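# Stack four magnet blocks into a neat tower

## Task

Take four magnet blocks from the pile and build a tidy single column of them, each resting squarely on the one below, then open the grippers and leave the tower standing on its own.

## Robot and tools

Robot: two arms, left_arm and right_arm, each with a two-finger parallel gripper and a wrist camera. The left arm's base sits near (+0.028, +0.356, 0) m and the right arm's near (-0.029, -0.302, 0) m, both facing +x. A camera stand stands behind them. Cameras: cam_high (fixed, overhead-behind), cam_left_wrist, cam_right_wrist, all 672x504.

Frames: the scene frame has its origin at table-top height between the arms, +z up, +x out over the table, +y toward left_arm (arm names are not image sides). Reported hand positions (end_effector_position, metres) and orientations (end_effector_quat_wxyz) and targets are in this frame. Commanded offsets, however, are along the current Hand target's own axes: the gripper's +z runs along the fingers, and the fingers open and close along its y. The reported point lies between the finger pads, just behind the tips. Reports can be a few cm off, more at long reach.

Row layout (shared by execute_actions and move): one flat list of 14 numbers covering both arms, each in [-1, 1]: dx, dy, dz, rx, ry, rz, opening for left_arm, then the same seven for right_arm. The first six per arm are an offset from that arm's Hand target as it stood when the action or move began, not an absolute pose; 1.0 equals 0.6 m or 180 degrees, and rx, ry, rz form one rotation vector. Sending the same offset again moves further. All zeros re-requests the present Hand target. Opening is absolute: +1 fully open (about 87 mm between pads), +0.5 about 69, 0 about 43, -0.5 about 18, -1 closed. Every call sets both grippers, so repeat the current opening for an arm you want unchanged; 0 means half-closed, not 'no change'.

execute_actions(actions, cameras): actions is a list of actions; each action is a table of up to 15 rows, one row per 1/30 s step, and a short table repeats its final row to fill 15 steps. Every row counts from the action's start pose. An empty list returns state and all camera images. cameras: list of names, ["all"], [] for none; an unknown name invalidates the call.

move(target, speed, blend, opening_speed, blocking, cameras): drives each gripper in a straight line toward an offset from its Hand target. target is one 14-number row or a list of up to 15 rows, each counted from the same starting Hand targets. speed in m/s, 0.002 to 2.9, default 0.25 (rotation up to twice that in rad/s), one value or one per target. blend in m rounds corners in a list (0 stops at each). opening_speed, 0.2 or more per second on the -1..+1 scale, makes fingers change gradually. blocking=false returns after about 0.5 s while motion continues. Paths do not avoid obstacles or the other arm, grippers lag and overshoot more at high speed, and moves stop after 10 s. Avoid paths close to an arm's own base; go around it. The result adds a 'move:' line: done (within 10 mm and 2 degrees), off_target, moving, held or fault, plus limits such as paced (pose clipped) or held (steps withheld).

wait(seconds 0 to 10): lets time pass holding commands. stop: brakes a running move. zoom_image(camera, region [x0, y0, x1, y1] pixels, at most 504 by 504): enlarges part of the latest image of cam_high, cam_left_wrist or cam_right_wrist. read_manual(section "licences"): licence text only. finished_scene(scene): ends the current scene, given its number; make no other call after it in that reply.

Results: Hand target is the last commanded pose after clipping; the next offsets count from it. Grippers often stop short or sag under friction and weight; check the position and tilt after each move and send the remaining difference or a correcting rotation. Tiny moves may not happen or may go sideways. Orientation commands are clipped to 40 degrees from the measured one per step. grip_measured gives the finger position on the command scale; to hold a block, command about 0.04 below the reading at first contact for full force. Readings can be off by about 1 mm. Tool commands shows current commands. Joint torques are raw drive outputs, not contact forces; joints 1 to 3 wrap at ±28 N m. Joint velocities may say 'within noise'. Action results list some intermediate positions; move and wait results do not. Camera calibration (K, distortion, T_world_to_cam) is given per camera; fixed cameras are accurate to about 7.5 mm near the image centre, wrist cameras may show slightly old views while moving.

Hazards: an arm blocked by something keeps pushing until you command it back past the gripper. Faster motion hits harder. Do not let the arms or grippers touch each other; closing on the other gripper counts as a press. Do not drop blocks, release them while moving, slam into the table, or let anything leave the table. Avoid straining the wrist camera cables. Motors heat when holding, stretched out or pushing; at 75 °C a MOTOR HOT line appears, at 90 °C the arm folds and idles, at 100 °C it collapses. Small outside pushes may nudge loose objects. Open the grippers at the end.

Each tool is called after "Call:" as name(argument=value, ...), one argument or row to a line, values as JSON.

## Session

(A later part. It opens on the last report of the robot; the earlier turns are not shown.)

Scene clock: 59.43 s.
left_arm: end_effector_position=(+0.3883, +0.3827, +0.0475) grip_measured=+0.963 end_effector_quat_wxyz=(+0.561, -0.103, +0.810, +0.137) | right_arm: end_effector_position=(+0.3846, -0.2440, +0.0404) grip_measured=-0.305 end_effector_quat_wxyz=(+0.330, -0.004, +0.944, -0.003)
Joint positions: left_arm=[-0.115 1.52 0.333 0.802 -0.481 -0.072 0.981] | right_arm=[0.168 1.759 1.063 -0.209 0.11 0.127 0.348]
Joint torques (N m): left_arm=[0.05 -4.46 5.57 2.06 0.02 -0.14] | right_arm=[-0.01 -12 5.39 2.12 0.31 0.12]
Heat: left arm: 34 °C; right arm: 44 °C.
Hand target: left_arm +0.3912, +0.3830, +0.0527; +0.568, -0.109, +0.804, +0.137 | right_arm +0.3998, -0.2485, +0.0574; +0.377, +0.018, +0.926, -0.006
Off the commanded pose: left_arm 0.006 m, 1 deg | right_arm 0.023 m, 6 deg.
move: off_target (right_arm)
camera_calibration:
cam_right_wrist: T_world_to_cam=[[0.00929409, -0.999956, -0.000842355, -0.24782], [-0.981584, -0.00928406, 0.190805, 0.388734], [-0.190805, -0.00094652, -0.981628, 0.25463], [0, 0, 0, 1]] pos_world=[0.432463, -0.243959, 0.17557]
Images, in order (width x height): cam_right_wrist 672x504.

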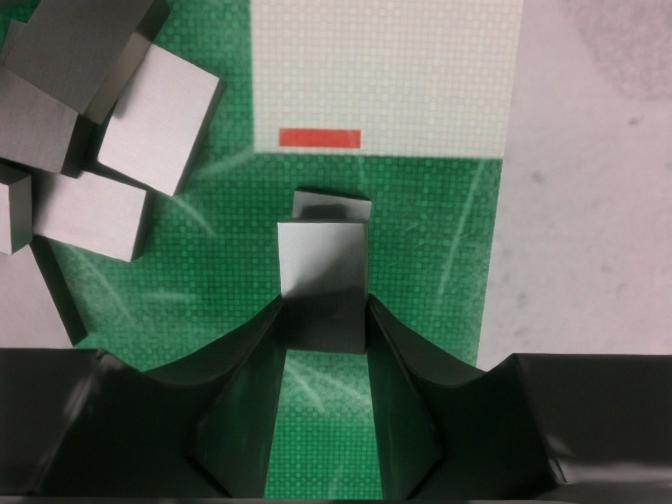

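Call:
move(
  target=[0,0,0,0,0,0,1,-0.024,0.0005,-0.0045,0.0252,0,0.0258,-0.45],
  speed=0.12,
  cameras=["cam_right_wrist"],
)

Call:
zoom_image(
  camera="cam_right_wrist",
  region=[250, 200, 400, 370],
)

Scene clock: 62.67 s.
left_arm: end_effector_position=(+0.3883, +0.3827, +0.0475) grip_measured=+0.963 end_effector_quat_wxyz=(+0.561, -0.103, +0.810, +0.137) | right_arm: end_effector_position=(+0.3916, -0.2496, +0.0480) grip_measured=-0.305 end_effector_quat_wxyz=(+0.346, +0.054, +0.936, -0.025)
Joint positions: left_arm=[-0.115 1.52 0.333 0.802 -0.481 -0.072 0.981] | right_arm=[0.181 1.759 1.081 -0.209 0.205 0.23 0.348]
Joint torques (N m): left_arm=[0.06 -4.46 5.57 2.06 0.02 -0.13] | right_arm=[0.94 -9.94 10.74 1.33 0.36 0.11]
Heat: left arm: 34 °C; right arm: 44 °C.
Hand target: left_arm +0.3912, +0.3830, +0.0527; +0.568, -0.109, +0.804, +0.137 | right_arm +0.4082, -0.2485, +0.0694; +0.375, +0.070, +0.924, -0.028
Off the commanded pose: left_arm 0.006 m, 1 deg | right_arm 0.027 m, 4 deg.
move: off_target (right_arm)
camera_calibration:
cam_right_wrist: T_world_to_cam=[[-0.115835, -0.993267, 0.00190893, -0.203017], [-0.981048, 0.11471, 0.156159, 0.426524], [-0.155326, 0.0162159, -0.98773, 0.25408], [0, 0, 0, 1]] pos_world=[0.43439, -0.254696, 0.184744]
Images, in order (width x height): cam_right_wrist 672x504.

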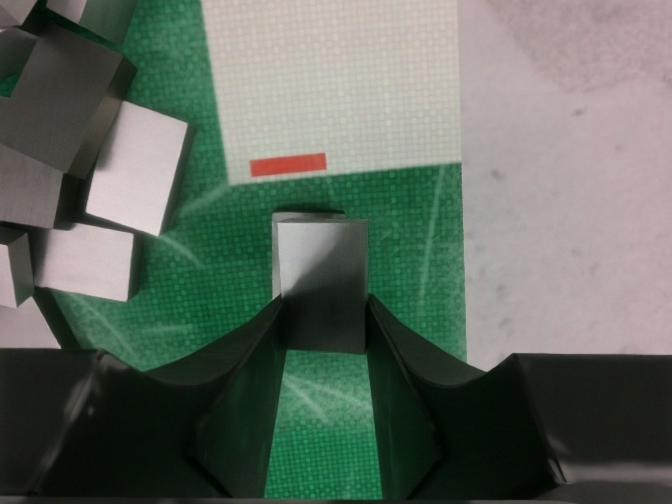

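Scaled by 2.965 from the camera's 672x504 image, which has a finer 960x720 frame.

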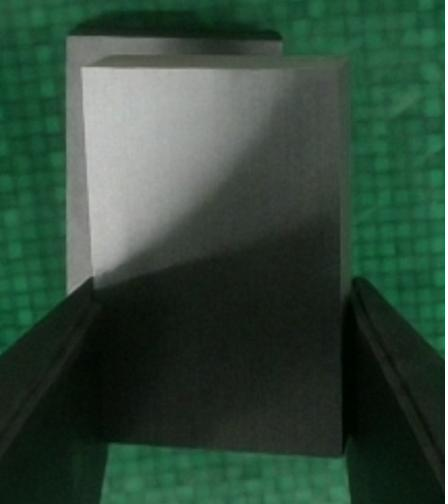

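Call:
move(
  target=[
    [0,0,0,0,0,0,1,-0.002,0.0097,0.0018,0,0,0,-0.45],
    [0,0,0,0,0,0,1,0.010,0.0097,0.0138,0,0,0,-0.45],
  ],
  speed=0.1,
  cameras=["cam_right_wrist"],
)

Call:
zoom_image(
  camera="cam_right_wrist",
  region=[250, 200, 400, 370],
)

Scene clock: 65.33 s.
left_arm: end_effector_position=(+0.3883, +0.3827, +0.0475) grip_measured=+0.963 end_effector_quat_wxyz=(+0.561, -0.103, +0.810, +0.137) | right_arm: end_effector_position=(+0.3950, -0.2441, +0.0462) grip_measured=-0.305 end_effector_quat_wxyz=(+0.346, +0.054, +0.936, -0.026)
Joint positions: left_arm=[-0.115 1.52 0.333 0.802 -0.481 -0.072 0.981] | right_arm=[0.195 1.778 1.097 -0.209 0.214 0.24 0.348]
Joint torques (N m): left_arm=[0.05 -4.46 5.57 2.06 0.02 -0.13] | right_arm=[0.91 -9.1 8.66 1.68 0.34 0.11]
Heat: left arm: 34 °C; right arm: 44 °C.
Hand target: left_arm +0.3912, +0.3830, +0.0527; +0.568, -0.109, +0.804, +0.137 | right_arm +0.4106, -0.2430, +0.0592; +0.375, +0.070, +0.924, -0.028
Off the commanded pose: left_arm 0.006 m, 1 deg | right_arm 0.020 m, 4 deg.
move: off_target (right_arm)
camera_calibration:
cam_right_wrist: T_world_to_cam=[[-0.115642, -0.993288, 0.00251808, -0.197161], [-0.981022, 0.11461, 0.156398, 0.42939], [-0.155637, 0.0156159, -0.987691, 0.252815], [0, 0, 0, 1]] pos_world=[0.437788, -0.248998, 0.183044]
Images, in order (width x height): cam_right_wrist 672x504.

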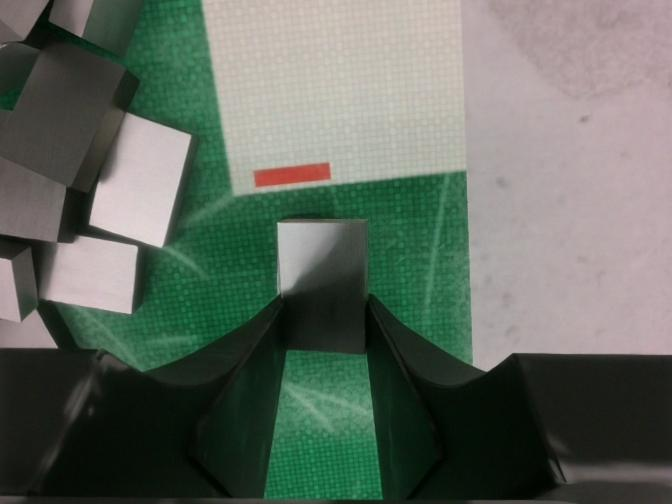

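Scaled by 2.965 from the camera's 672x504 image, which has a finer 960x720 frame.

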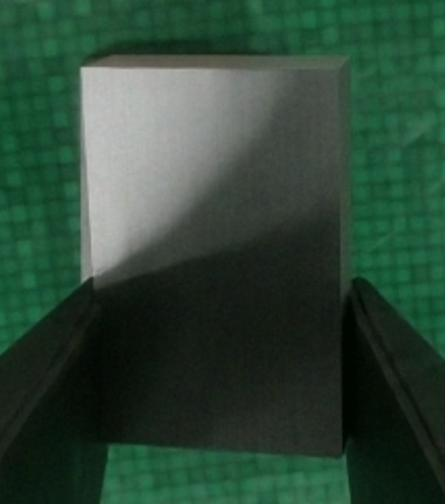

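Call:
move(
  target=[0,0,0,0,0,0,1,0.0116,0,0.012,0,0,0,-0.45],
  speed=0.08,
  cameras=["cam_right_wrist"],
)

Call:
zoom_image(
  camera="cam_right_wrist",
  region=[250, 200, 400, 370],
)

Scene clock: 66.60 s.
left_arm: end_effector_position=(+0.3883, +0.3827, +0.0475) grip_measured=+0.963 end_effector_quat_wxyz=(+0.561, -0.103, +0.810, +0.137) | right_arm: end_effector_position=(+0.3952, -0.2442, +0.0422) grip_measured=-0.305 end_effector_quat_wxyz=(+0.343, +0.055, +0.937, -0.027)
Joint positions: left_arm=[-0.115 1.52 0.333 0.802 -0.481 -0.072 0.981] | right_arm=[0.195 1.79 1.097 -0.205 0.216 0.242 0.348]
Joint torques (N m): left_arm=[0.05 -4.48 5.56 2.06 0.02 -0.13] | right_arm=[0.79 -8.72 6.78 2 0.33 0.11]
Heat: left arm: 34 °C; right arm: 44 °C.
Hand target: left_arm +0.3912, +0.3830, +0.0527; +0.568, -0.109, +0.804, +0.137 | right_arm +0.4106, -0.2430, +0.0492; +0.375, +0.070, +0.924, -0.028
Off the commanded pose: left_arm 0.006 m, 1 deg | right_arm 0.017 m, 4 deg.
move: off_target (right_arm)
camera_calibration:
cam_right_wrist: T_world_to_cam=[[-0.117807, -0.993025, 0.00481711, -0.196524], [-0.979749, 0.11702, 0.162474, 0.430106], [-0.161905, 0.014421, -0.986701, 0.250917], [0, 0, 0, 1]] pos_world=[0.438869, -0.249103, 0.178646]
Images, in order (width x height): cam_right_wrist 672x504.

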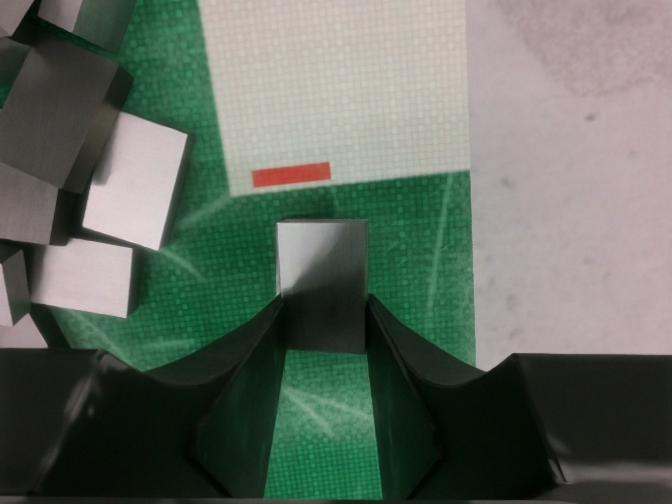

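Scaled by 2.965 from the camera's 672x504 image, which has a finer 960x720 frame.

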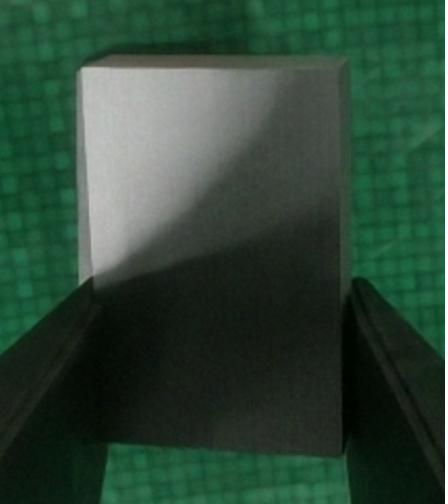

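Call:
move(
  target=[0,0,0,0,0,0,1,0.0105,0.002,0.0108,0,0,0,-0.45],
  speed=0.06,
  cameras=["cam_right_wrist"],
)

Call:
zoom_image(
  camera="cam_right_wrist",
  region=[250, 200, 400, 370],
)

Scene clock: 68.03 s.
left_arm: end_effector_position=(+0.3883, +0.3827, +0.0475) grip_measured=+0.963 end_effector_quat_wxyz=(+0.561, -0.103, +0.810, +0.137) | right_arm: end_effector_position=(+0.4035, -0.2416, +0.0419) grip_measured=-0.305 end_effector_quat_wxyz=(+0.357, +0.056, +0.932, -0.024)
Joint positions: left_arm=[-0.115 1.52 0.333 0.802 -0.481 -0.072 0.981] | right_arm=[0.198 1.804 1.097 -0.16 0.219 0.244 0.348]
Joint torques (N m): left_arm=[0.05 -4.49 5.56 2.06 0.02 -0.13] | right_arm=[0.91 -8.21 5.39 1.95 0.35 0.12]
Heat: left arm: 34 °C; right arm: 44 °C.
Hand target: left_arm +0.3912, +0.3830, +0.0527; +0.568, -0.109, +0.804, +0.137 | right_arm +0.4108, -0.2419, +0.0402; +0.375, +0.071, +0.924, -0.028
Off the commanded pose: left_arm 0.006 m, 1 deg | right_arm 0.007 m, 3 deg.
move: off_target (right_arm)
camera_calibration:
cam_right_wrist: T_world_to_cam=[[-0.117807, -0.99303, -0.00344107, -0.192649], [-0.984196, 0.116297, 0.13354, 0.440826], [-0.132209, 0.0191187, -0.991037, 0.241329], [0, 0, 0, 1]] pos_world=[0.44307, -0.247187, 0.179636]
Images, in order (width x height): cam_right_wrist 672x504.

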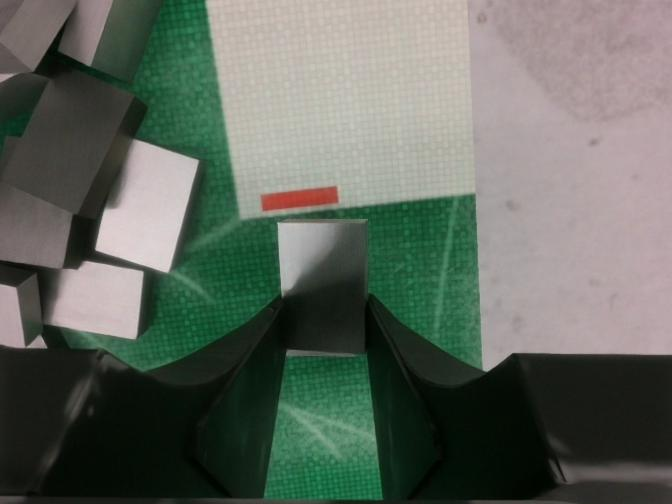

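Scaled by 2.965 from the camera's 672x504 image, which has a finer 960x720 frame.

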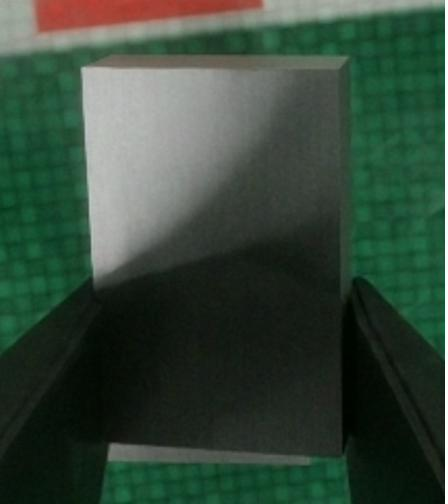

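Call:
move(
  target=[0,0,0,0,0,0,1,0.005,-0.003,-0.0233,0,0.011,0,-0.45],
  speed=0.08,
  cameras=["cam_right_wrist"],
)

Call:
zoom_image(
  camera="cam_right_wrist",
  region=[250, 200, 400, 370],
)

Scene clock: 69.97 s.
left_arm: end_effector_position=(+0.3883, +0.3827, +0.0475) grip_measured=+0.963 end_effector_quat_wxyz=(+0.561, -0.103, +0.810, +0.137) | right_arm: end_effector_position=(+0.4036, -0.2414, +0.0419) grip_measured=-0.305 end_effector_quat_wxyz=(+0.357, +0.059, +0.932, -0.023)
Joint positions: left_arm=[-0.115 1.52 0.333 0.802 -0.481 -0.072 0.981] | right_arm=[0.198 1.804 1.097 -0.16 0.219 0.25 0.348]
Joint torques (N m): left_arm=[0.06 -4.46 5.57 2.06 0.02 -0.14] | right_arm=[1.05 -11.92 5.89 1.13 0.25 0.13]
Heat: left arm: 34 °C; right arm: 44 °C.
Hand target: left_arm +0.3912, +0.3830, +0.0527; +0.568, -0.109, +0.804, +0.137 | right_arm +0.3987, -0.2419, +0.0481; +0.359, +0.071, +0.930, -0.027
Off the commanded pose: left_arm 0.006 m, 1 deg | right_arm 0.008 m, 1 deg.
move: done
camera_calibration:
cam_right_wrist: T_world_to_cam=[[-0.12237, -0.992456, -0.00751669, -0.190233], [-0.983727, 0.120283, 0.133463, 0.441681], [-0.131552, 0.0237262, -0.991025, 0.242191], [0, 0, 0, 1]] pos_world=[0.443076, -0.247671, 0.179639]
Images, in order (width x height): cam_right_wrist 672x504.

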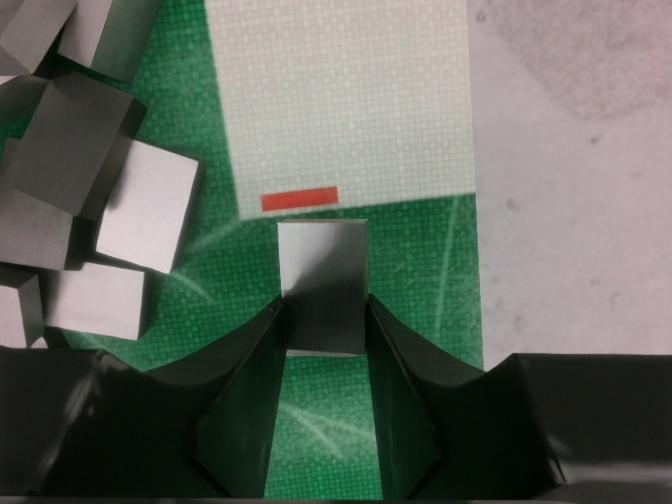

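Scaled by 2.965 from the camera's 672x504 image, which has a finer 960x720 frame.

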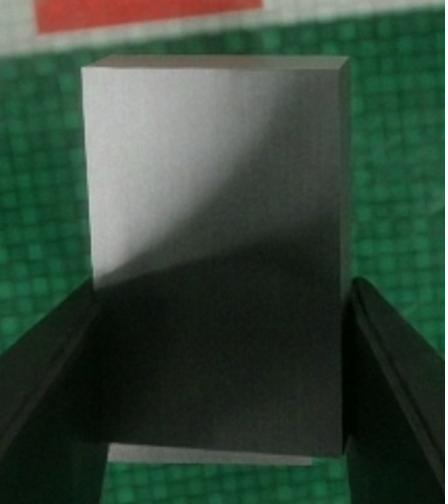

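Call:
move(
  target=[
    [0,0,0,0,0,0,1,-0.048,0.003,-0.0237,0,-0.011,0,-0.45],
    [0,0,0,0,0,0,1,-0.0158,0.003,0.012,0,-0.011,0,-0.45],
  ],
  speed=0.1,
  cameras=["cam_right_wrist"],
)

Call:
zoom_image(
  camera="cam_right_wrist",
  region=[250, 200, 400, 370],
)

Scene clock: 73.60 s.
left_arm: end_effector_position=(+0.3883, +0.3827, +0.0475) grip_measured=+0.963 end_effector_quat_wxyz=(+0.561, -0.103, +0.810, +0.137) | right_arm: end_effector_position=(+0.4011, -0.2419, +0.0471) grip_measured=-0.305 end_effector_quat_wxyz=(+0.349, +0.058, +0.935, -0.025)
Joint positions: left_arm=[-0.115 1.52 0.333 0.802 -0.481 -0.072 0.981] | right_arm=[0.198 1.797 1.12 -0.209 0.219 0.25 0.348]
Joint torques (N m): left_arm=[0.05 -4.48 5.57 2.06 0.02 -0.13] | right_arm=[0.84 -9.09 5.16 2.05 0.33 0.03]
Heat: left arm: 34 °C; right arm: 45 °C.
Hand target: left_arm +0.3912, +0.3830, +0.0527; +0.568, -0.109, +0.804, +0.137 | right_arm +0.4107, -0.2419, +0.0491; +0.375, +0.071, +0.924, -0.028
Off the commanded pose: left_arm 0.006 m, 1 deg | right_arm 0.010 m, 4 deg.
move: off_target (right_arm)
camera_calibration:
cam_right_wrist: T_world_to_cam=[[-0.122426, -0.992476, -0.00162488, -0.191185], [-0.981193, 0.120788, 0.150567, 0.436878], [-0.149238, 0.0200277, -0.988598, 0.253019], [0, 0, 0, 1]] pos_world=[0.443016, -0.247584, 0.184044]
Images, in order (width x height): cam_right_wrist 672x504.

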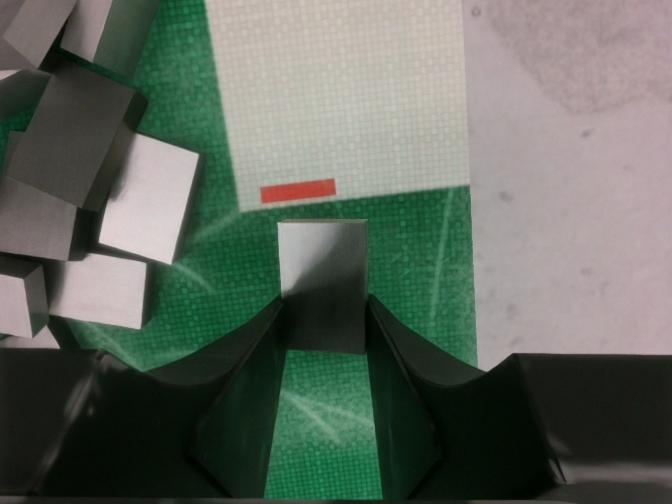

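Scaled by 2.965 from the camera's 672x504 image, which has a finer 960x720 frame.

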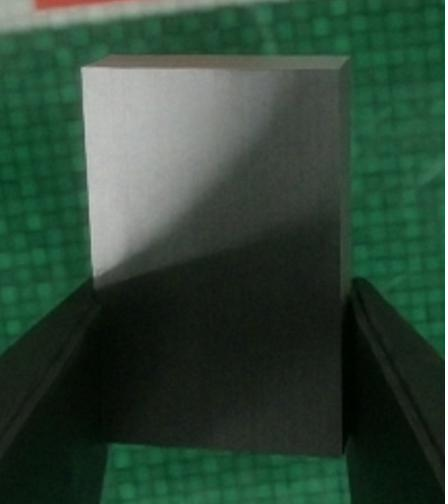

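Call:
move(
  target=[
    [0,0,0,0,0,0,1,-0.010,-0.0027,-0.0365,0,0,0,-0.45],
    [0,0,0,0,0,0,1,0.0177,-0.0022,-0.0032,0,0,0,-0.45],
  ],
  speed=0.1,
  cameras=["cam_right_wrist"],
)

Call:
zoom_image(
  camera="cam_right_wrist",
  region=[250, 200, 400, 370],
)

Scene clock: 77.27 s.
left_arm: end_effector_position=(+0.3883, +0.3827, +0.0475) grip_measured=+0.963 end_effector_quat_wxyz=(+0.561, -0.103, +0.810, +0.137) | right_arm: end_effector_position=(+0.3923, -0.2409, +0.0419) grip_measured=-0.305 end_effector_quat_wxyz=(+0.351, +0.060, +0.934, -0.023)
Joint positions: left_arm=[-0.115 1.52 0.333 0.802 -0.481 -0.072 0.981] | right_arm=[0.205 1.773 1.066 -0.175 0.222 0.26 0.348]
Joint torques (N m): left_arm=[0.05 -4.48 5.57 2.06 0.02 -0.13] | right_arm=[0.77 -8.38 5.26 2.05 0.32 0.1]
Heat: left arm: 34 °C; right arm: 45 °C.
Hand target: left_arm +0.3912, +0.3830, +0.0527; +0.568, -0.109, +0.804, +0.137 | right_arm +0.4017, -0.2418, +0.0430; +0.375, +0.070, +0.924, -0.028
Off the commanded pose: left_arm 0.006 m, 1 deg | right_arm 0.010 m, 3 deg.
move: off_target (right_arm)
camera_calibration:
cam_right_wrist: T_world_to_cam=[[-0.125617, -0.99205, -0.00754354, -0.189687], [-0.981484, 0.123164, 0.146694, 0.429721], [-0.144599, 0.0258312, -0.989153, 0.246185], [0, 0, 0, 1]] pos_world=[0.433534, -0.247464, 0.179047]
Images, in order (width x height): cam_right_wrist 672x504.

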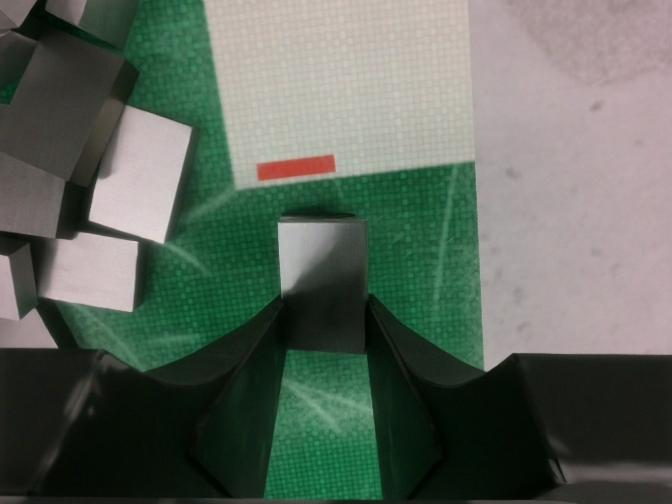

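Scaled by 2.965 from the camera's 672x504 image, which has a finer 960x720 frame.

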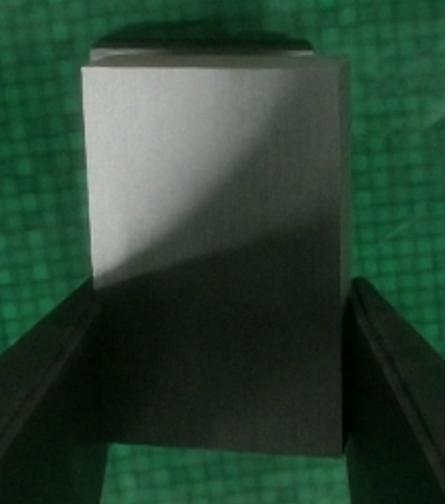

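Call:
move(
  target=[0,0,0,0,0.004,0,1,0,0.003,0,0,0,0,-0.1],
  opening_speed=0.4,
  cameras=["cam_right_wrist"],
)

Call:
zoom_image(
  camera="cam_right_wrist",
  region=[250, 200, 400, 370],
)

Scene clock: 79.30 s.
left_arm: end_effector_position=(+0.3883, +0.3827, +0.0475) grip_measured=+0.963 end_effector_quat_wxyz=(+0.561, -0.103, +0.810, +0.137) | right_arm: end_effector_position=(+0.3943, -0.2396, +0.0429) grip_measured=-0.100 end_effector_quat_wxyz=(+0.355, +0.060, +0.933, -0.023)
Joint positions: left_arm=[-0.115 1.52 0.333 0.802 -0.481 -0.072 0.981] | right_arm=[0.209 1.774 1.066 -0.165 0.227 0.26 0.45]
Joint torques (N m): left_arm=[0.2 -5.22 6.53 1.69 0.05 -0.2] | right_arm=[0.95 -8.25 5.49 1.96 0.33 0.09]
Heat: left arm: 34 °C; right arm: 44 °C.
Hand target: left_arm +0.3912, +0.3830, +0.0527; +0.563, -0.110, +0.808, +0.136 | right_arm +0.4019, -0.2400, +0.0430; +0.375, +0.070, +0.924, -0.028
Off the commanded pose: left_arm 0.006 m, 1 deg | right_arm 0.008 m, 3 deg.
move: off_target (right_arm)
camera_calibration:
cam_right_wrist: T_world_to_cam=[[-0.12463, -0.992176, -0.00733228, -0.188611], [-0.983029, 0.122471, 0.136585, 0.432264], [-0.134618, 0.0242303, -0.990601, 0.24325], [0, 0, 0, 1]] pos_world=[0.434168, -0.245969, 0.180541]
Images, in order (width x height): cam_right_wrist 672x504.

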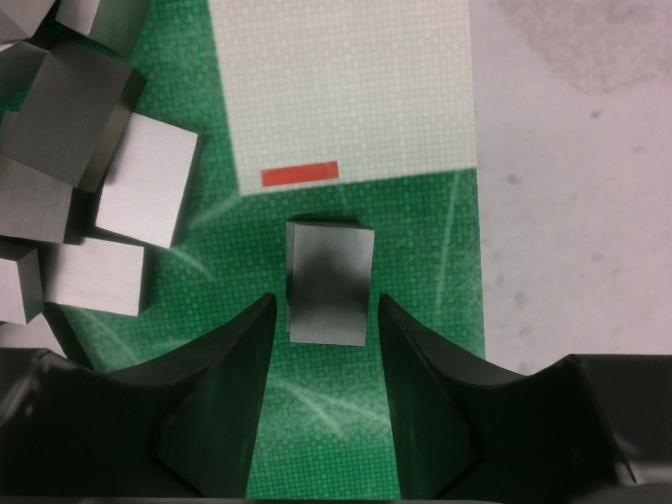

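Scaled by 2.965 from the camera's 672x504 image, which has a finer 960x720 frame.

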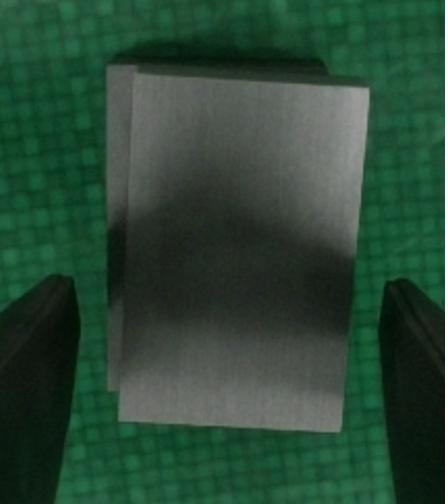

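Call:
move(
  target=[
    [0,0,0,0,0,0,1,0,-0.003,0,0,0,0,0.0],
    [0,0,0,0,0,0,1,0.0151,-0.003,0.0155,0,0,0,0.0],
    [0,0,0,0,0,0,1,0.0151,-0.003,0.0155,0,0,0,-0.36],
  ],
  speed=0.1,
  opening_speed=0.6,
)

Call:
move(
  target=[0,0,0,0,0,0,1,0,0,0,0,0,0,0.0],
  opening_speed=0.6,
  cameras=["cam_right_wrist"],
)

Call:
zoom_image(
  camera="cam_right_wrist",
  region=[250, 200, 400, 370],
)

Scene clock: 83.13 s.
left_arm: end_effector_position=(+0.3883, +0.3827, +0.0475) grip_measured=+0.963 end_effector_quat_wxyz=(+0.561, -0.103, +0.810, +0.137) | right_arm: end_effector_position=(+0.3955, -0.2396, +0.0319) grip_measured=-0.314 end_effector_quat_wxyz=(+0.358, +0.060, +0.931, -0.023)
Joint positions: left_arm=[-0.115 1.52 0.333 0.802 -0.481 -0.072 0.981] | right_arm=[0.209 1.796 1.04 -0.111 0.228 0.26 0.343]
Joint torques (N m): left_arm=[0.2 -5.22 6.53 1.69 0.05 -0.2] | right_arm=[0.51 -8.31 5.01 1.92 0.28 0.06]
Heat: left arm: 35 °C; right arm: 44 °C.
Hand target: left_arm +0.3912, +0.3830, +0.0527; +0.563, -0.110, +0.808, +0.136 | right_arm +0.4016, -0.2417, +0.0301; +0.375, +0.070, +0.924, -0.028
Off the commanded pose: left_arm 0.006 m, 1 deg | right_arm 0.007 m, 2 deg.
move: done; target 3's new opening was sent with right_arm's hand 0.007 m and 3 deg from that target

Scene clock: 84.27 s.
left_arm: end_effector_position=(+0.3883, +0.3827, +0.0475) grip_measured=+0.963 end_effector_quat_wxyz=(+0.561, -0.103, +0.810, +0.137) | right_arm: end_effector_position=(+0.3955, -0.2396, +0.0319) grip_measured=+0.000 end_effector_quat_wxyz=(+0.358, +0.060, +0.931, -0.023)
Joint positions: left_arm=[-0.115 1.52 0.333 0.802 -0.481 -0.072 0.981] | right_arm=[0.209 1.796 1.04 -0.111 0.228 0.26 0.5]
Joint torques (N m): left_arm=[0.2 -5.22 6.53 1.69 0.05 -0.2] | right_arm=[0.61 -8.21 5.04 1.95 0.28 0.07]
Heat: left arm: 35 °C; right arm: 44 °C.
Hand target: left_arm +0.3912, +0.3830, +0.0527; +0.563, -0.110, +0.808, +0.136 | right_arm +0.4016, -0.2417, +0.0301; +0.375, +0.070, +0.924, -0.028
Off the commanded pose: left_arm 0.006 m, 1 deg | right_arm 0.007 m, 2 deg.
move: done
camera_calibration:
cam_right_wrist: T_world_to_cam=[[-0.12562, -0.992044, -0.00826513, -0.188015], [-0.98372, 0.123478, 0.130565, 0.435724], [-0.128506, 0.0245322, -0.991405, 0.230161], [0, 0, 0, 1]] pos_world=[0.434589, -0.245968, 0.169738]
Images, in order (width x height): cam_right_wrist 672x504.

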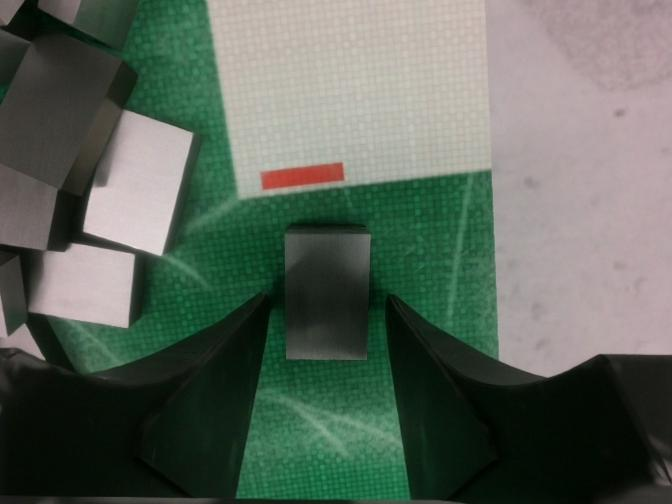

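Scaled by 2.965 from the camera's 672x504 image, which has a finer 960x720 frame.

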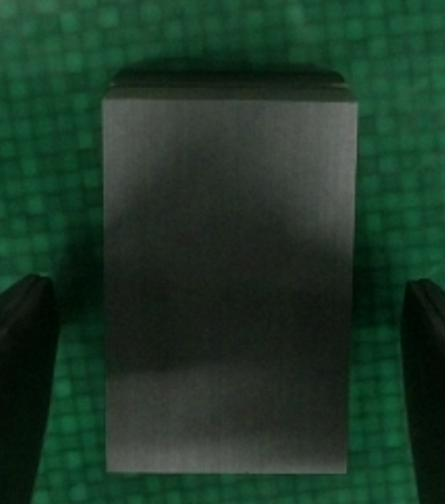

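Call:
move(
  target=[
    [0,0,0,0,0,0,1,-0.081,0,-0.084,0,0,0,0.0],
    [0,0,0,0,0,0,1,-0.182,0.149,-0.055,0.0846,0.012,0.0905,0.2],
  ],
  blend=0.02,
  cameras=["cam_right_wrist"],
)

Scene clock: 89.50 s.
left_arm: end_effector_position=(+0.3883, +0.3827, +0.0475) grip_measured=+0.963 end_effector_quat_wxyz=(+0.561, -0.103, +0.810, +0.137) | right_arm: end_effector_position=(+0.4642, -0.1588, +0.1195) grip_measured=+0.200 end_effector_quat_wxyz=(+0.333, +0.234, +0.909, -0.088)
Joint positions: left_arm=[-0.115 1.52 0.333 0.802 -0.481 -0.072 0.981] | right_arm=[0.405 2.198 2.034 -0.933 0.541 0.78 0.6]
Joint torques (N m): left_arm=[0.21 -5.22 6.54 1.7 0.05 -0.2] | right_arm=[0.46 -12.11 10.73 0.66 0.62 0.13]
Heat: left arm: 35 °C; right arm: 44 °C.
Hand target: left_arm +0.3912, +0.3830, +0.0527; +0.563, -0.110, +0.808, +0.136 | right_arm +0.4698, -0.1620, +0.1300; +0.345, +0.250, +0.900, -0.095
Off the commanded pose: left_arm 0.006 m, 1 deg | right_arm 0.012 m, 3 deg.
move: off_target (right_arm); target 2's new opening was sent with right_arm's hand 0.012 m and 3 deg from that target
camera_calibration:
cam_right_wrist: T_world_to_cam=[[-0.480999, -0.876717, -0.00285769, 0.0840762], [-0.865398, 0.474262, 0.161747, 0.478951], [-0.140451, 0.0802731, -0.986828, 0.337729], [0, 0, 0, 1]] pos_world=[0.502358, -0.180548, 0.256052]
Images, in order (width x height): cam_right_wrist 672x504.

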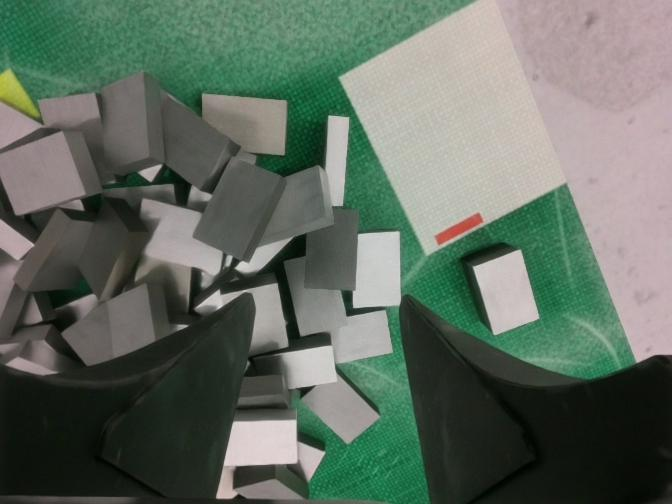

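Call:
move(
  target=[0,0,0,0,0,0,1,0.0868,0.0035,0.108,0,0,0,0.05],
  speed=0.15,
  cameras=["cam_right_wrist"],
)

Scene clock: 92.57 s.
left_arm: end_effector_position=(+0.3883, +0.3827, +0.0475) grip_measured=+0.963 end_effector_quat_wxyz=(+0.561, -0.103, +0.810, +0.137) | right_arm: end_effector_position=(+0.4662, -0.1621, +0.0498) grip_measured=+0.050 end_effector_quat_wxyz=(+0.326, +0.235, +0.911, -0.099)
Joint positions: left_arm=[-0.115 1.52 0.333 0.802 -0.481 -0.072 0.981] | right_arm=[0.4 2.242 1.833 -0.712 0.549 0.782 0.525]
Joint torques (N m): left_arm=[0.2 -5.22 6.53 1.7 0.05 -0.19] | right_arm=[0.42 -12.72 5.24 1.52 0.49 0.08]
Heat: left arm: 35 °C; right arm: 44 °C.
Hand target: left_arm +0.3912, +0.3830, +0.0527; +0.563, -0.110, +0.808, +0.136 | right_arm +0.4749, -0.1625, +0.0471; +0.345, +0.250, +0.900, -0.095
Off the commanded pose: left_arm 0.006 m, 1 deg | right_arm 0.009 m, 3 deg.
move: off_target (right_arm)
camera_calibration:
cam_right_wrist: T_world_to_cam=[[-0.489255, -0.871939, 0.0187559, 0.0855112], [-0.85778, 0.484974, 0.170335, 0.491262], [-0.157618, 0.067249, -0.985208, 0.275194], [0, 0, 0, 1]] pos_world=[0.506607, -0.182195, 0.18584]
Images, in order (width x height): cam_right_wrist 672x504.

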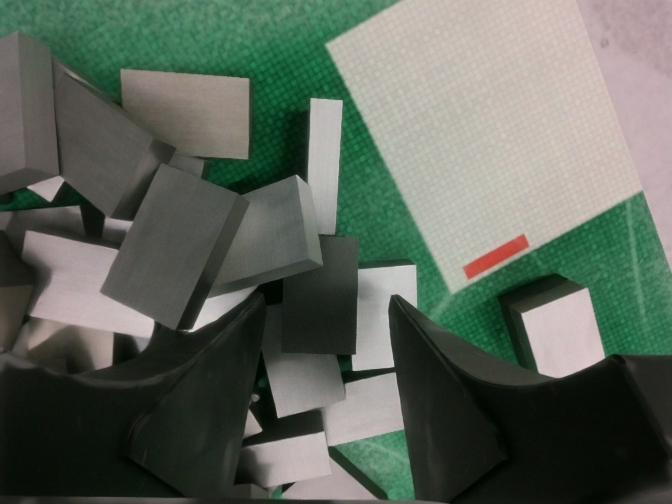

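Call:
move(
  target=[
    [0,0,0,0,0,0,1,0.0145,0.003,0.0161,0,0,0,0.05],
    [0,0,0,0,0,0,1,0.0145,0.003,0.0161,0,0,0,-0.45],
  ],
  speed=0.1,
  opening_speed=0.7,
  cameras=["cam_right_wrist"],
)

Scene clock: 95.23 s.
left_arm: end_effector_position=(+0.3883, +0.3827, +0.0475) grip_measured=+0.963 end_effector_quat_wxyz=(+0.561, -0.103, +0.810, +0.137) | right_arm: end_effector_position=(+0.4712, -0.1629, +0.0427) grip_measured=-0.314 end_effector_quat_wxyz=(+0.337, +0.238, +0.905, -0.100)
Joint positions: left_arm=[-0.115 1.52 0.333 0.802 -0.481 -0.072 0.981] | right_arm=[0.4 2.252 1.811 -0.662 0.566 0.782 0.343]
Joint torques (N m): left_arm=[0.2 -5.2 6.53 1.69 0.05 -0.19] | right_arm=[0.66 -11.95 5.07 1.43 0.32 0.11]
Heat: left arm: 35 °C; right arm: 45 °C.
Hand target: left_arm +0.3912, +0.3830, +0.0527; +0.563, -0.110, +0.808, +0.136 | right_arm +0.4758, -0.1609, +0.0340; +0.345, +0.250, +0.900, -0.095
Off the commanded pose: left_arm 0.006 m, 1 deg | right_arm 0.010 m, 2 deg.
move: done; target 2's new opening was sent with right_arm's hand 0.015 m and 2 deg from that target
camera_calibration:
cam_right_wrist: T_world_to_cam=[[-0.496069, -0.868184, 0.0131029, 0.0914208], [-0.85783, 0.492376, 0.147288, 0.499359], [-0.134325, 0.0618251, -0.989007, 0.257407], [0, 0, 0, 1]] pos_world=[0.508292, -0.182416, 0.17983]
Images, in order (width x height): cam_right_wrist 672x504.

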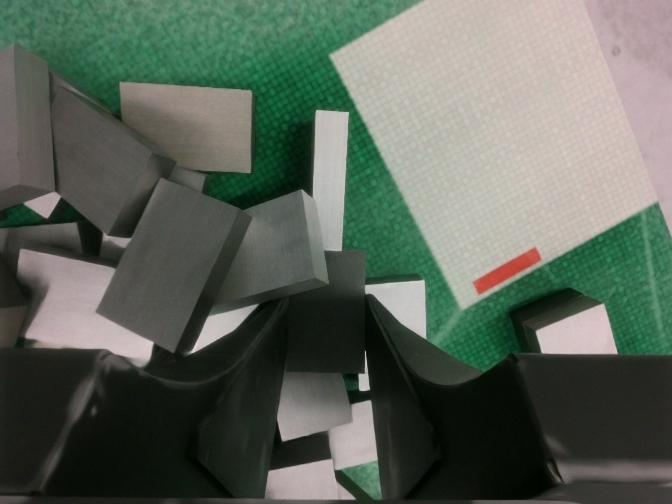

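Call:
move(
  target=[0,0,0,0,0,0,1,-0.095,0,-0.106,0,0,0,-0.45],
  speed=0.12,
  cameras=["cam_right_wrist"],
)

Call:
zoom_image(
  camera="cam_right_wrist",
  region=[230, 200, 430, 400],
)

Scene clock: 97.40 s.
left_arm: end_effector_position=(+0.3883, +0.3827, +0.0475) grip_measured=+0.963 end_effector_quat_wxyz=(+0.561, -0.103, +0.810, +0.137) | right_arm: end_effector_position=(+0.4693, -0.1638, +0.0947) grip_measured=-0.314 end_effector_quat_wxyz=(+0.325, +0.235, +0.910, -0.109)
Joint positions: left_arm=[-0.115 1.52 0.333 0.802 -0.481 -0.072 0.981] | right_arm=[0.4 2.252 2.028 -0.91 0.566 0.782 0.343]
Joint torques (N m): left_arm=[0.2 -5.22 6.52 1.7 0.05 -0.2] | right_arm=[0.55 -15.5 10.7 0.66 0.32 0.09]
Motor temperatures (°C): left_arm=[28 34 35 33 26 29 28] | right_arm=[27 46 41 36 27 26 30]
Heat: left arm: 35 °C; right arm: 46 °C.
Hand target: left_arm +0.3912, +0.3830, +0.0527; +0.563, -0.110, +0.808, +0.136 | right_arm +0.4756, -0.1609, +0.1194; +0.345, +0.250, +0.900, -0.095
Off the commanded pose: left_arm 0.006 m, 1 deg | right_arm 0.026 m, 4 deg.
move: off_target (right_arm)
camera_calibration:
cam_right_wrist: T_world_to_cam=[[-0.495302, -0.867878, 0.0382714, 0.0863416], [-0.853307, 0.494303, 0.165929, 0.486866], [-0.162924, 0.0495279, -0.985395, 0.319681], [0, 0, 0, 1]] pos_world=[0.510295, -0.181558, 0.230922]
Images, in order (width x height): cam_right_wrist 672x504.

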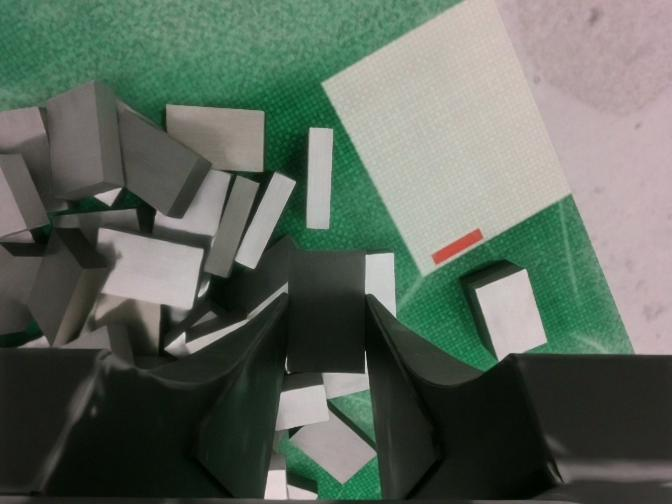

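Scaled by 2.520 from the camera's 672x504 image, which has a finer 960x720 frame.

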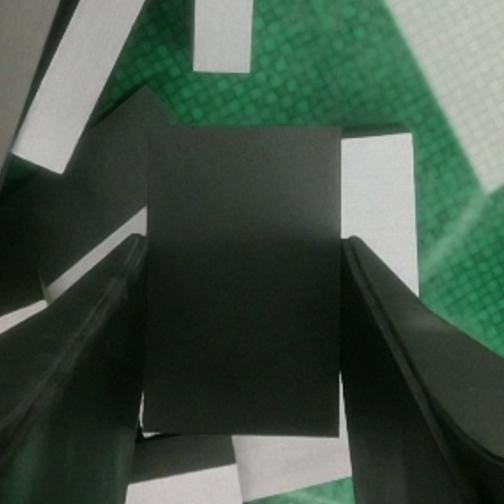

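Call:
move(
  target=[0,0,0,0,0,0,1,0.0437,-0.1693,0.0043,-0.0892,-0.0548,-0.0833,-0.45],
  cameras=["cam_right_wrist"],
)

Call:
zoom_image(
  camera="cam_right_wrist",
  region=[230, 200, 430, 400],
)

Scene clock: 100.83 s.
left_arm: end_effector_position=(+0.3883, +0.3827, +0.0475) grip_measured=+0.963 end_effector_quat_wxyz=(+0.561, -0.103, +0.810, +0.137) | right_arm: end_effector_position=(+0.3971, -0.2406, +0.0837) grip_measured=-0.314 end_effector_quat_wxyz=(+0.400, +0.075, +0.912, -0.047)
Joint positions: left_arm=[-0.115 1.52 0.333 0.802 -0.481 -0.072 0.981] | right_arm=[0.244 1.684 1.078 -0.188 0.326 0.279 0.343]
Joint torques (N m): left_arm=[0.18 -5.22 6.53 1.7 0.05 -0.2] | right_arm=[0.1 -11.43 5.65 2.21 -0.1 -0.21]
Heat: left arm: 35 °C; right arm: 47 °C.
Hand target: left_arm +0.3912, +0.3830, +0.0527; +0.563, -0.110, +0.808, +0.136 | right_arm +0.4081, -0.2388, +0.0998; +0.437, +0.071, +0.896, -0.034
Off the commanded pose: left_arm 0.006 m, 1 deg | right_arm 0.020 m, 5 deg.
move: off_target (right_arm)
camera_calibration:
cam_right_wrist: T_world_to_cam=[[-0.170262, -0.985218, 0.0188935, -0.171276], [-0.984642, 0.170851, 0.0359098, 0.450228], [-0.038607, -0.0124893, -0.999176, 0.237809], [0, 0, 0, 1]] pos_world=[0.423333, -0.242697, 0.224681]
Images, in order (width x height): cam_right_wrist 672x504.

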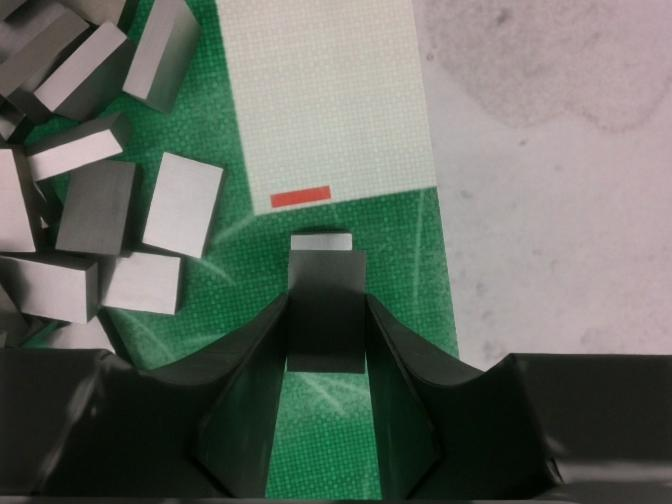

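Scaled by 2.520 from the camera's 672x504 image, which has a finer 960x720 frame.

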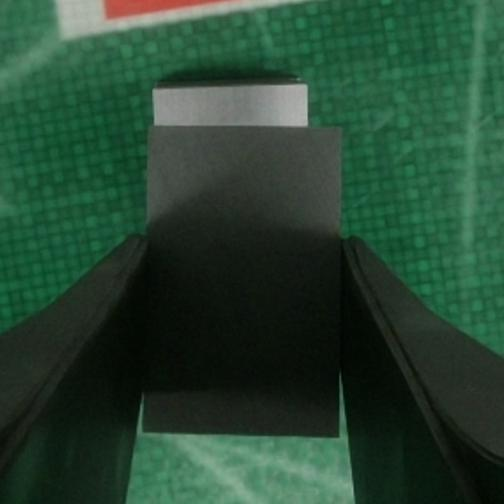

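Call:
move(
  target=[0,0,0,0,0,0,1,0.0235,0.0043,0.0322,0,0,0,-0.45],
  speed=0.1,
  cameras=["cam_right_wrist"],
)

Call:
zoom_image(
  camera="cam_right_wrist",
  region=[230, 200, 430, 400],
)

Scene clock: 103.27 s.
left_arm: end_effector_position=(+0.3883, +0.3827, +0.0475) grip_measured=+0.963 end_effector_quat_wxyz=(+0.561, -0.103, +0.810, +0.137) | right_arm: end_effector_position=(+0.4042, -0.2385, +0.0715) grip_measured=-0.314 end_effector_quat_wxyz=(+0.412, +0.077, +0.907, -0.043)
Joint positions: left_arm=[-0.115 1.52 0.333 0.802 -0.481 -0.072 0.981] | right_arm=[0.244 1.716 1.046 -0.097 0.325 0.279 0.343]
Joint torques (N m): left_arm=[0.2 -5.2 6.53 1.69 0.05 -0.2] | right_arm=[-0.03 -8.68 5.68 2.23 -0.1 -0.2]
Heat: left arm: 35 °C; right arm: 47 °C.
Hand target: left_arm +0.3912, +0.3830, +0.0527; +0.563, -0.110, +0.808, +0.136 | right_arm +0.4149, -0.2373, +0.0767; +0.437, +0.071, +0.896, -0.034
Off the commanded pose: left_arm 0.006 m, 1 deg | right_arm 0.012 m, 3 deg.
move: off_target (right_arm)
camera_calibration:
cam_right_wrist: T_world_to_cam=[[-0.16945, -0.985514, 0.00705952, -0.167316], [-0.98545, 0.169526, 0.0121992, 0.459176], [-0.0132192, -0.00488965, -0.999901, 0.217529], [0, 0, 0, 1]] pos_world=[0.427019, -0.241671, 0.213087]
Images, in order (width x height): cam_right_wrist 672x504.

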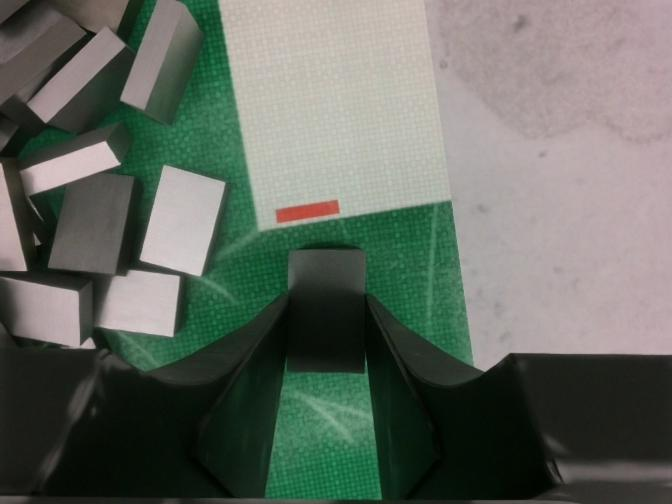

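Scaled by 2.520 from the camera's 672x504 image, which has a finer 960x720 frame.

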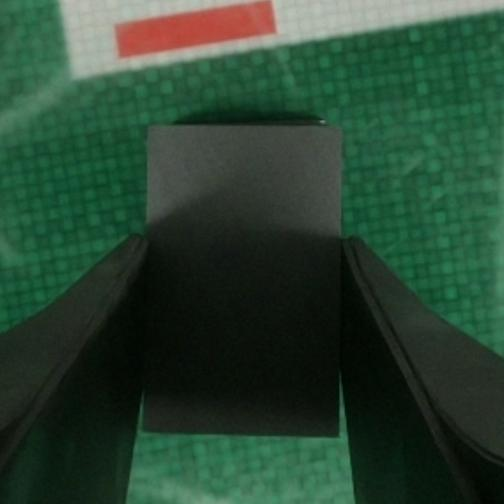

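Call:
move(
  target=[0,0,0,0,0,0,1,0.0165,0,0.0115,0,0,0,-0.45],
  speed=0.08,
  cameras=["cam_right_wrist"],
)

Call:
zoom_image(
  camera="cam_right_wrist",
  region=[230, 200, 430, 400],
)

Scene clock: 104.93 s.
left_arm: end_effector_position=(+0.3883, +0.3827, +0.0475) grip_measured=+0.963 end_effector_quat_wxyz=(+0.561, -0.103, +0.810, +0.137) | right_arm: end_effector_position=(+0.4039, -0.2385, +0.0600) grip_measured=-0.314 end_effector_quat_wxyz=(+0.412, +0.077, +0.907, -0.043)
Joint positions: left_arm=[-0.115 1.52 0.333 0.802 -0.481 -0.072 0.981] | right_arm=[0.244 1.734 1.016 -0.048 0.325 0.279 0.343]
Joint torques (N m): left_arm=[0.2 -5.2 6.53 1.69 0.05 -0.19] | right_arm=[0.13 -8.53 5.44 2.24 -0.11 -0.19]
Heat: left arm: 35 °C; right arm: 47 °C.
Hand target: left_arm +0.3912, +0.3830, +0.0527; +0.563, -0.110, +0.808, +0.136 | right_arm +0.4143, -0.2371, +0.0647; +0.437, +0.071, +0.896, -0.034
Off the commanded pose: left_arm 0.006 m, 1 deg | right_arm 0.011 m, 3 deg.
move: off_target (right_arm)
camera_calibration:
cam_right_wrist: T_world_to_cam=[[-0.169462, -0.985514, 0.00671016, -0.167341], [-0.98546, 0.16953, 0.011346, 0.45902], [-0.0123192, -0.00468988, -0.999913, 0.20569], [0, 0, 0, 1]] pos_world=[0.426522, -0.24177, 0.201587]
Images, in order (width x height): cam_right_wrist 672x504.

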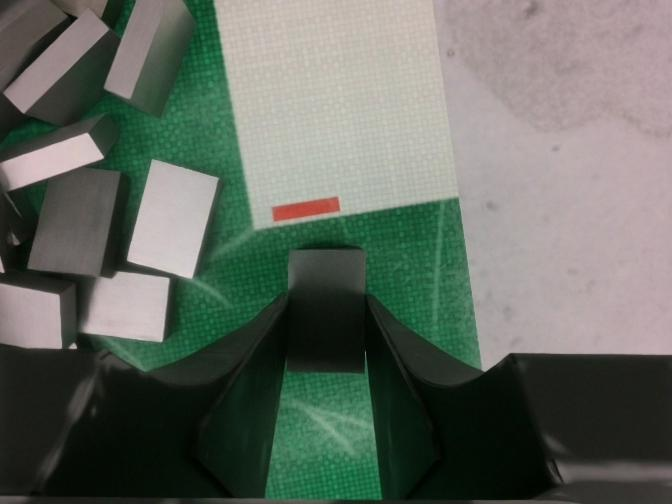

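Scaled by 2.520 from the camera's 672x504 image, which has a finer 960x720 frame.

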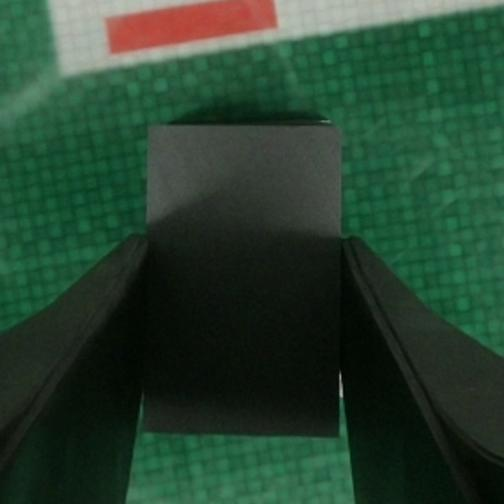

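Call:
move(
  target=[0,0,0,0,0,0,1,0.0082,0,0.0058,0,0,0,-0.45],
  speed=0.06,
  cameras=["cam_right_wrist"],
)

Call:
zoom_image(
  camera="cam_right_wrist",
  region=[230, 200, 430, 400],
)

Scene clock: 106.30 s.
left_arm: end_effector_position=(+0.3883, +0.3827, +0.0475) grip_measured=+0.963 end_effector_quat_wxyz=(+0.561, -0.103, +0.810, +0.137) | right_arm: end_effector_position=(+0.4045, -0.2384, +0.0555) grip_measured=-0.314 end_effector_quat_wxyz=(+0.414, +0.077, +0.906, -0.042)
Joint positions: left_arm=[-0.115 1.52 0.333 0.802 -0.481 -0.072 0.981] | right_arm=[0.244 1.743 1.003 -0.022 0.325 0.279 0.343]
Joint torques (N m): left_arm=[0.18 -5.2 6.53 1.69 0.05 -0.2] | right_arm=[0.17 -8.36 5.42 2.25 -0.11 -0.18]
Heat: left arm: 35 °C; right arm: 46 °C.
Hand target: left_arm +0.3912, +0.3830, +0.0527; +0.563, -0.110, +0.808, +0.136 | right_arm +0.4141, -0.2371, +0.0588; +0.437, +0.071, +0.896, -0.034
Off the commanded pose: left_arm 0.006 m, 1 deg | right_arm 0.010 m, 3 deg.
move: off_target (right_arm)
camera_calibration:
cam_right_wrist: T_world_to_cam=[[-0.169495, -0.985519, 0.00491507, -0.166955], [-0.985498, 0.169528, 0.00739284, 0.459781], [-0.00811902, -0.00359074, -0.999961, 0.199674], [0, 0, 0, 1]] pos_world=[0.426436, -0.241766, 0.197088]
Images, in order (width x height): cam_right_wrist 672x504.

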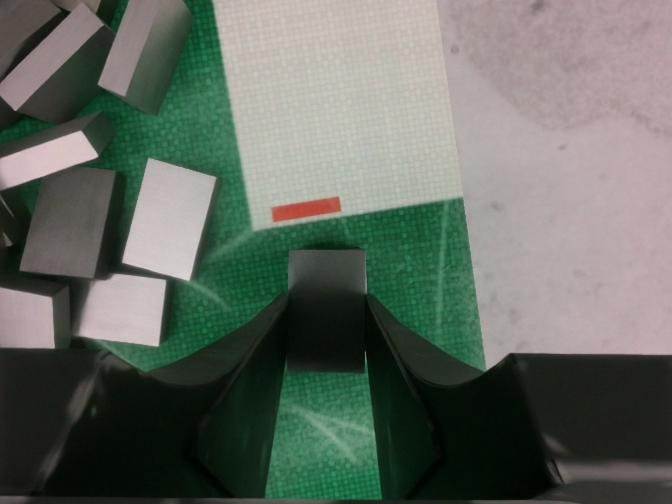

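Scaled by 2.520 from the camera's 672x504 image, which has a finer 960x720 frame.

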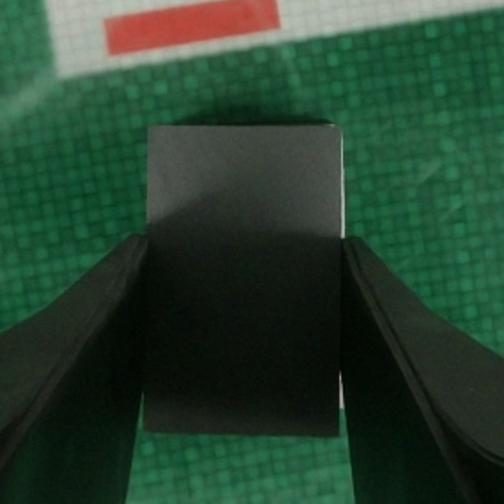

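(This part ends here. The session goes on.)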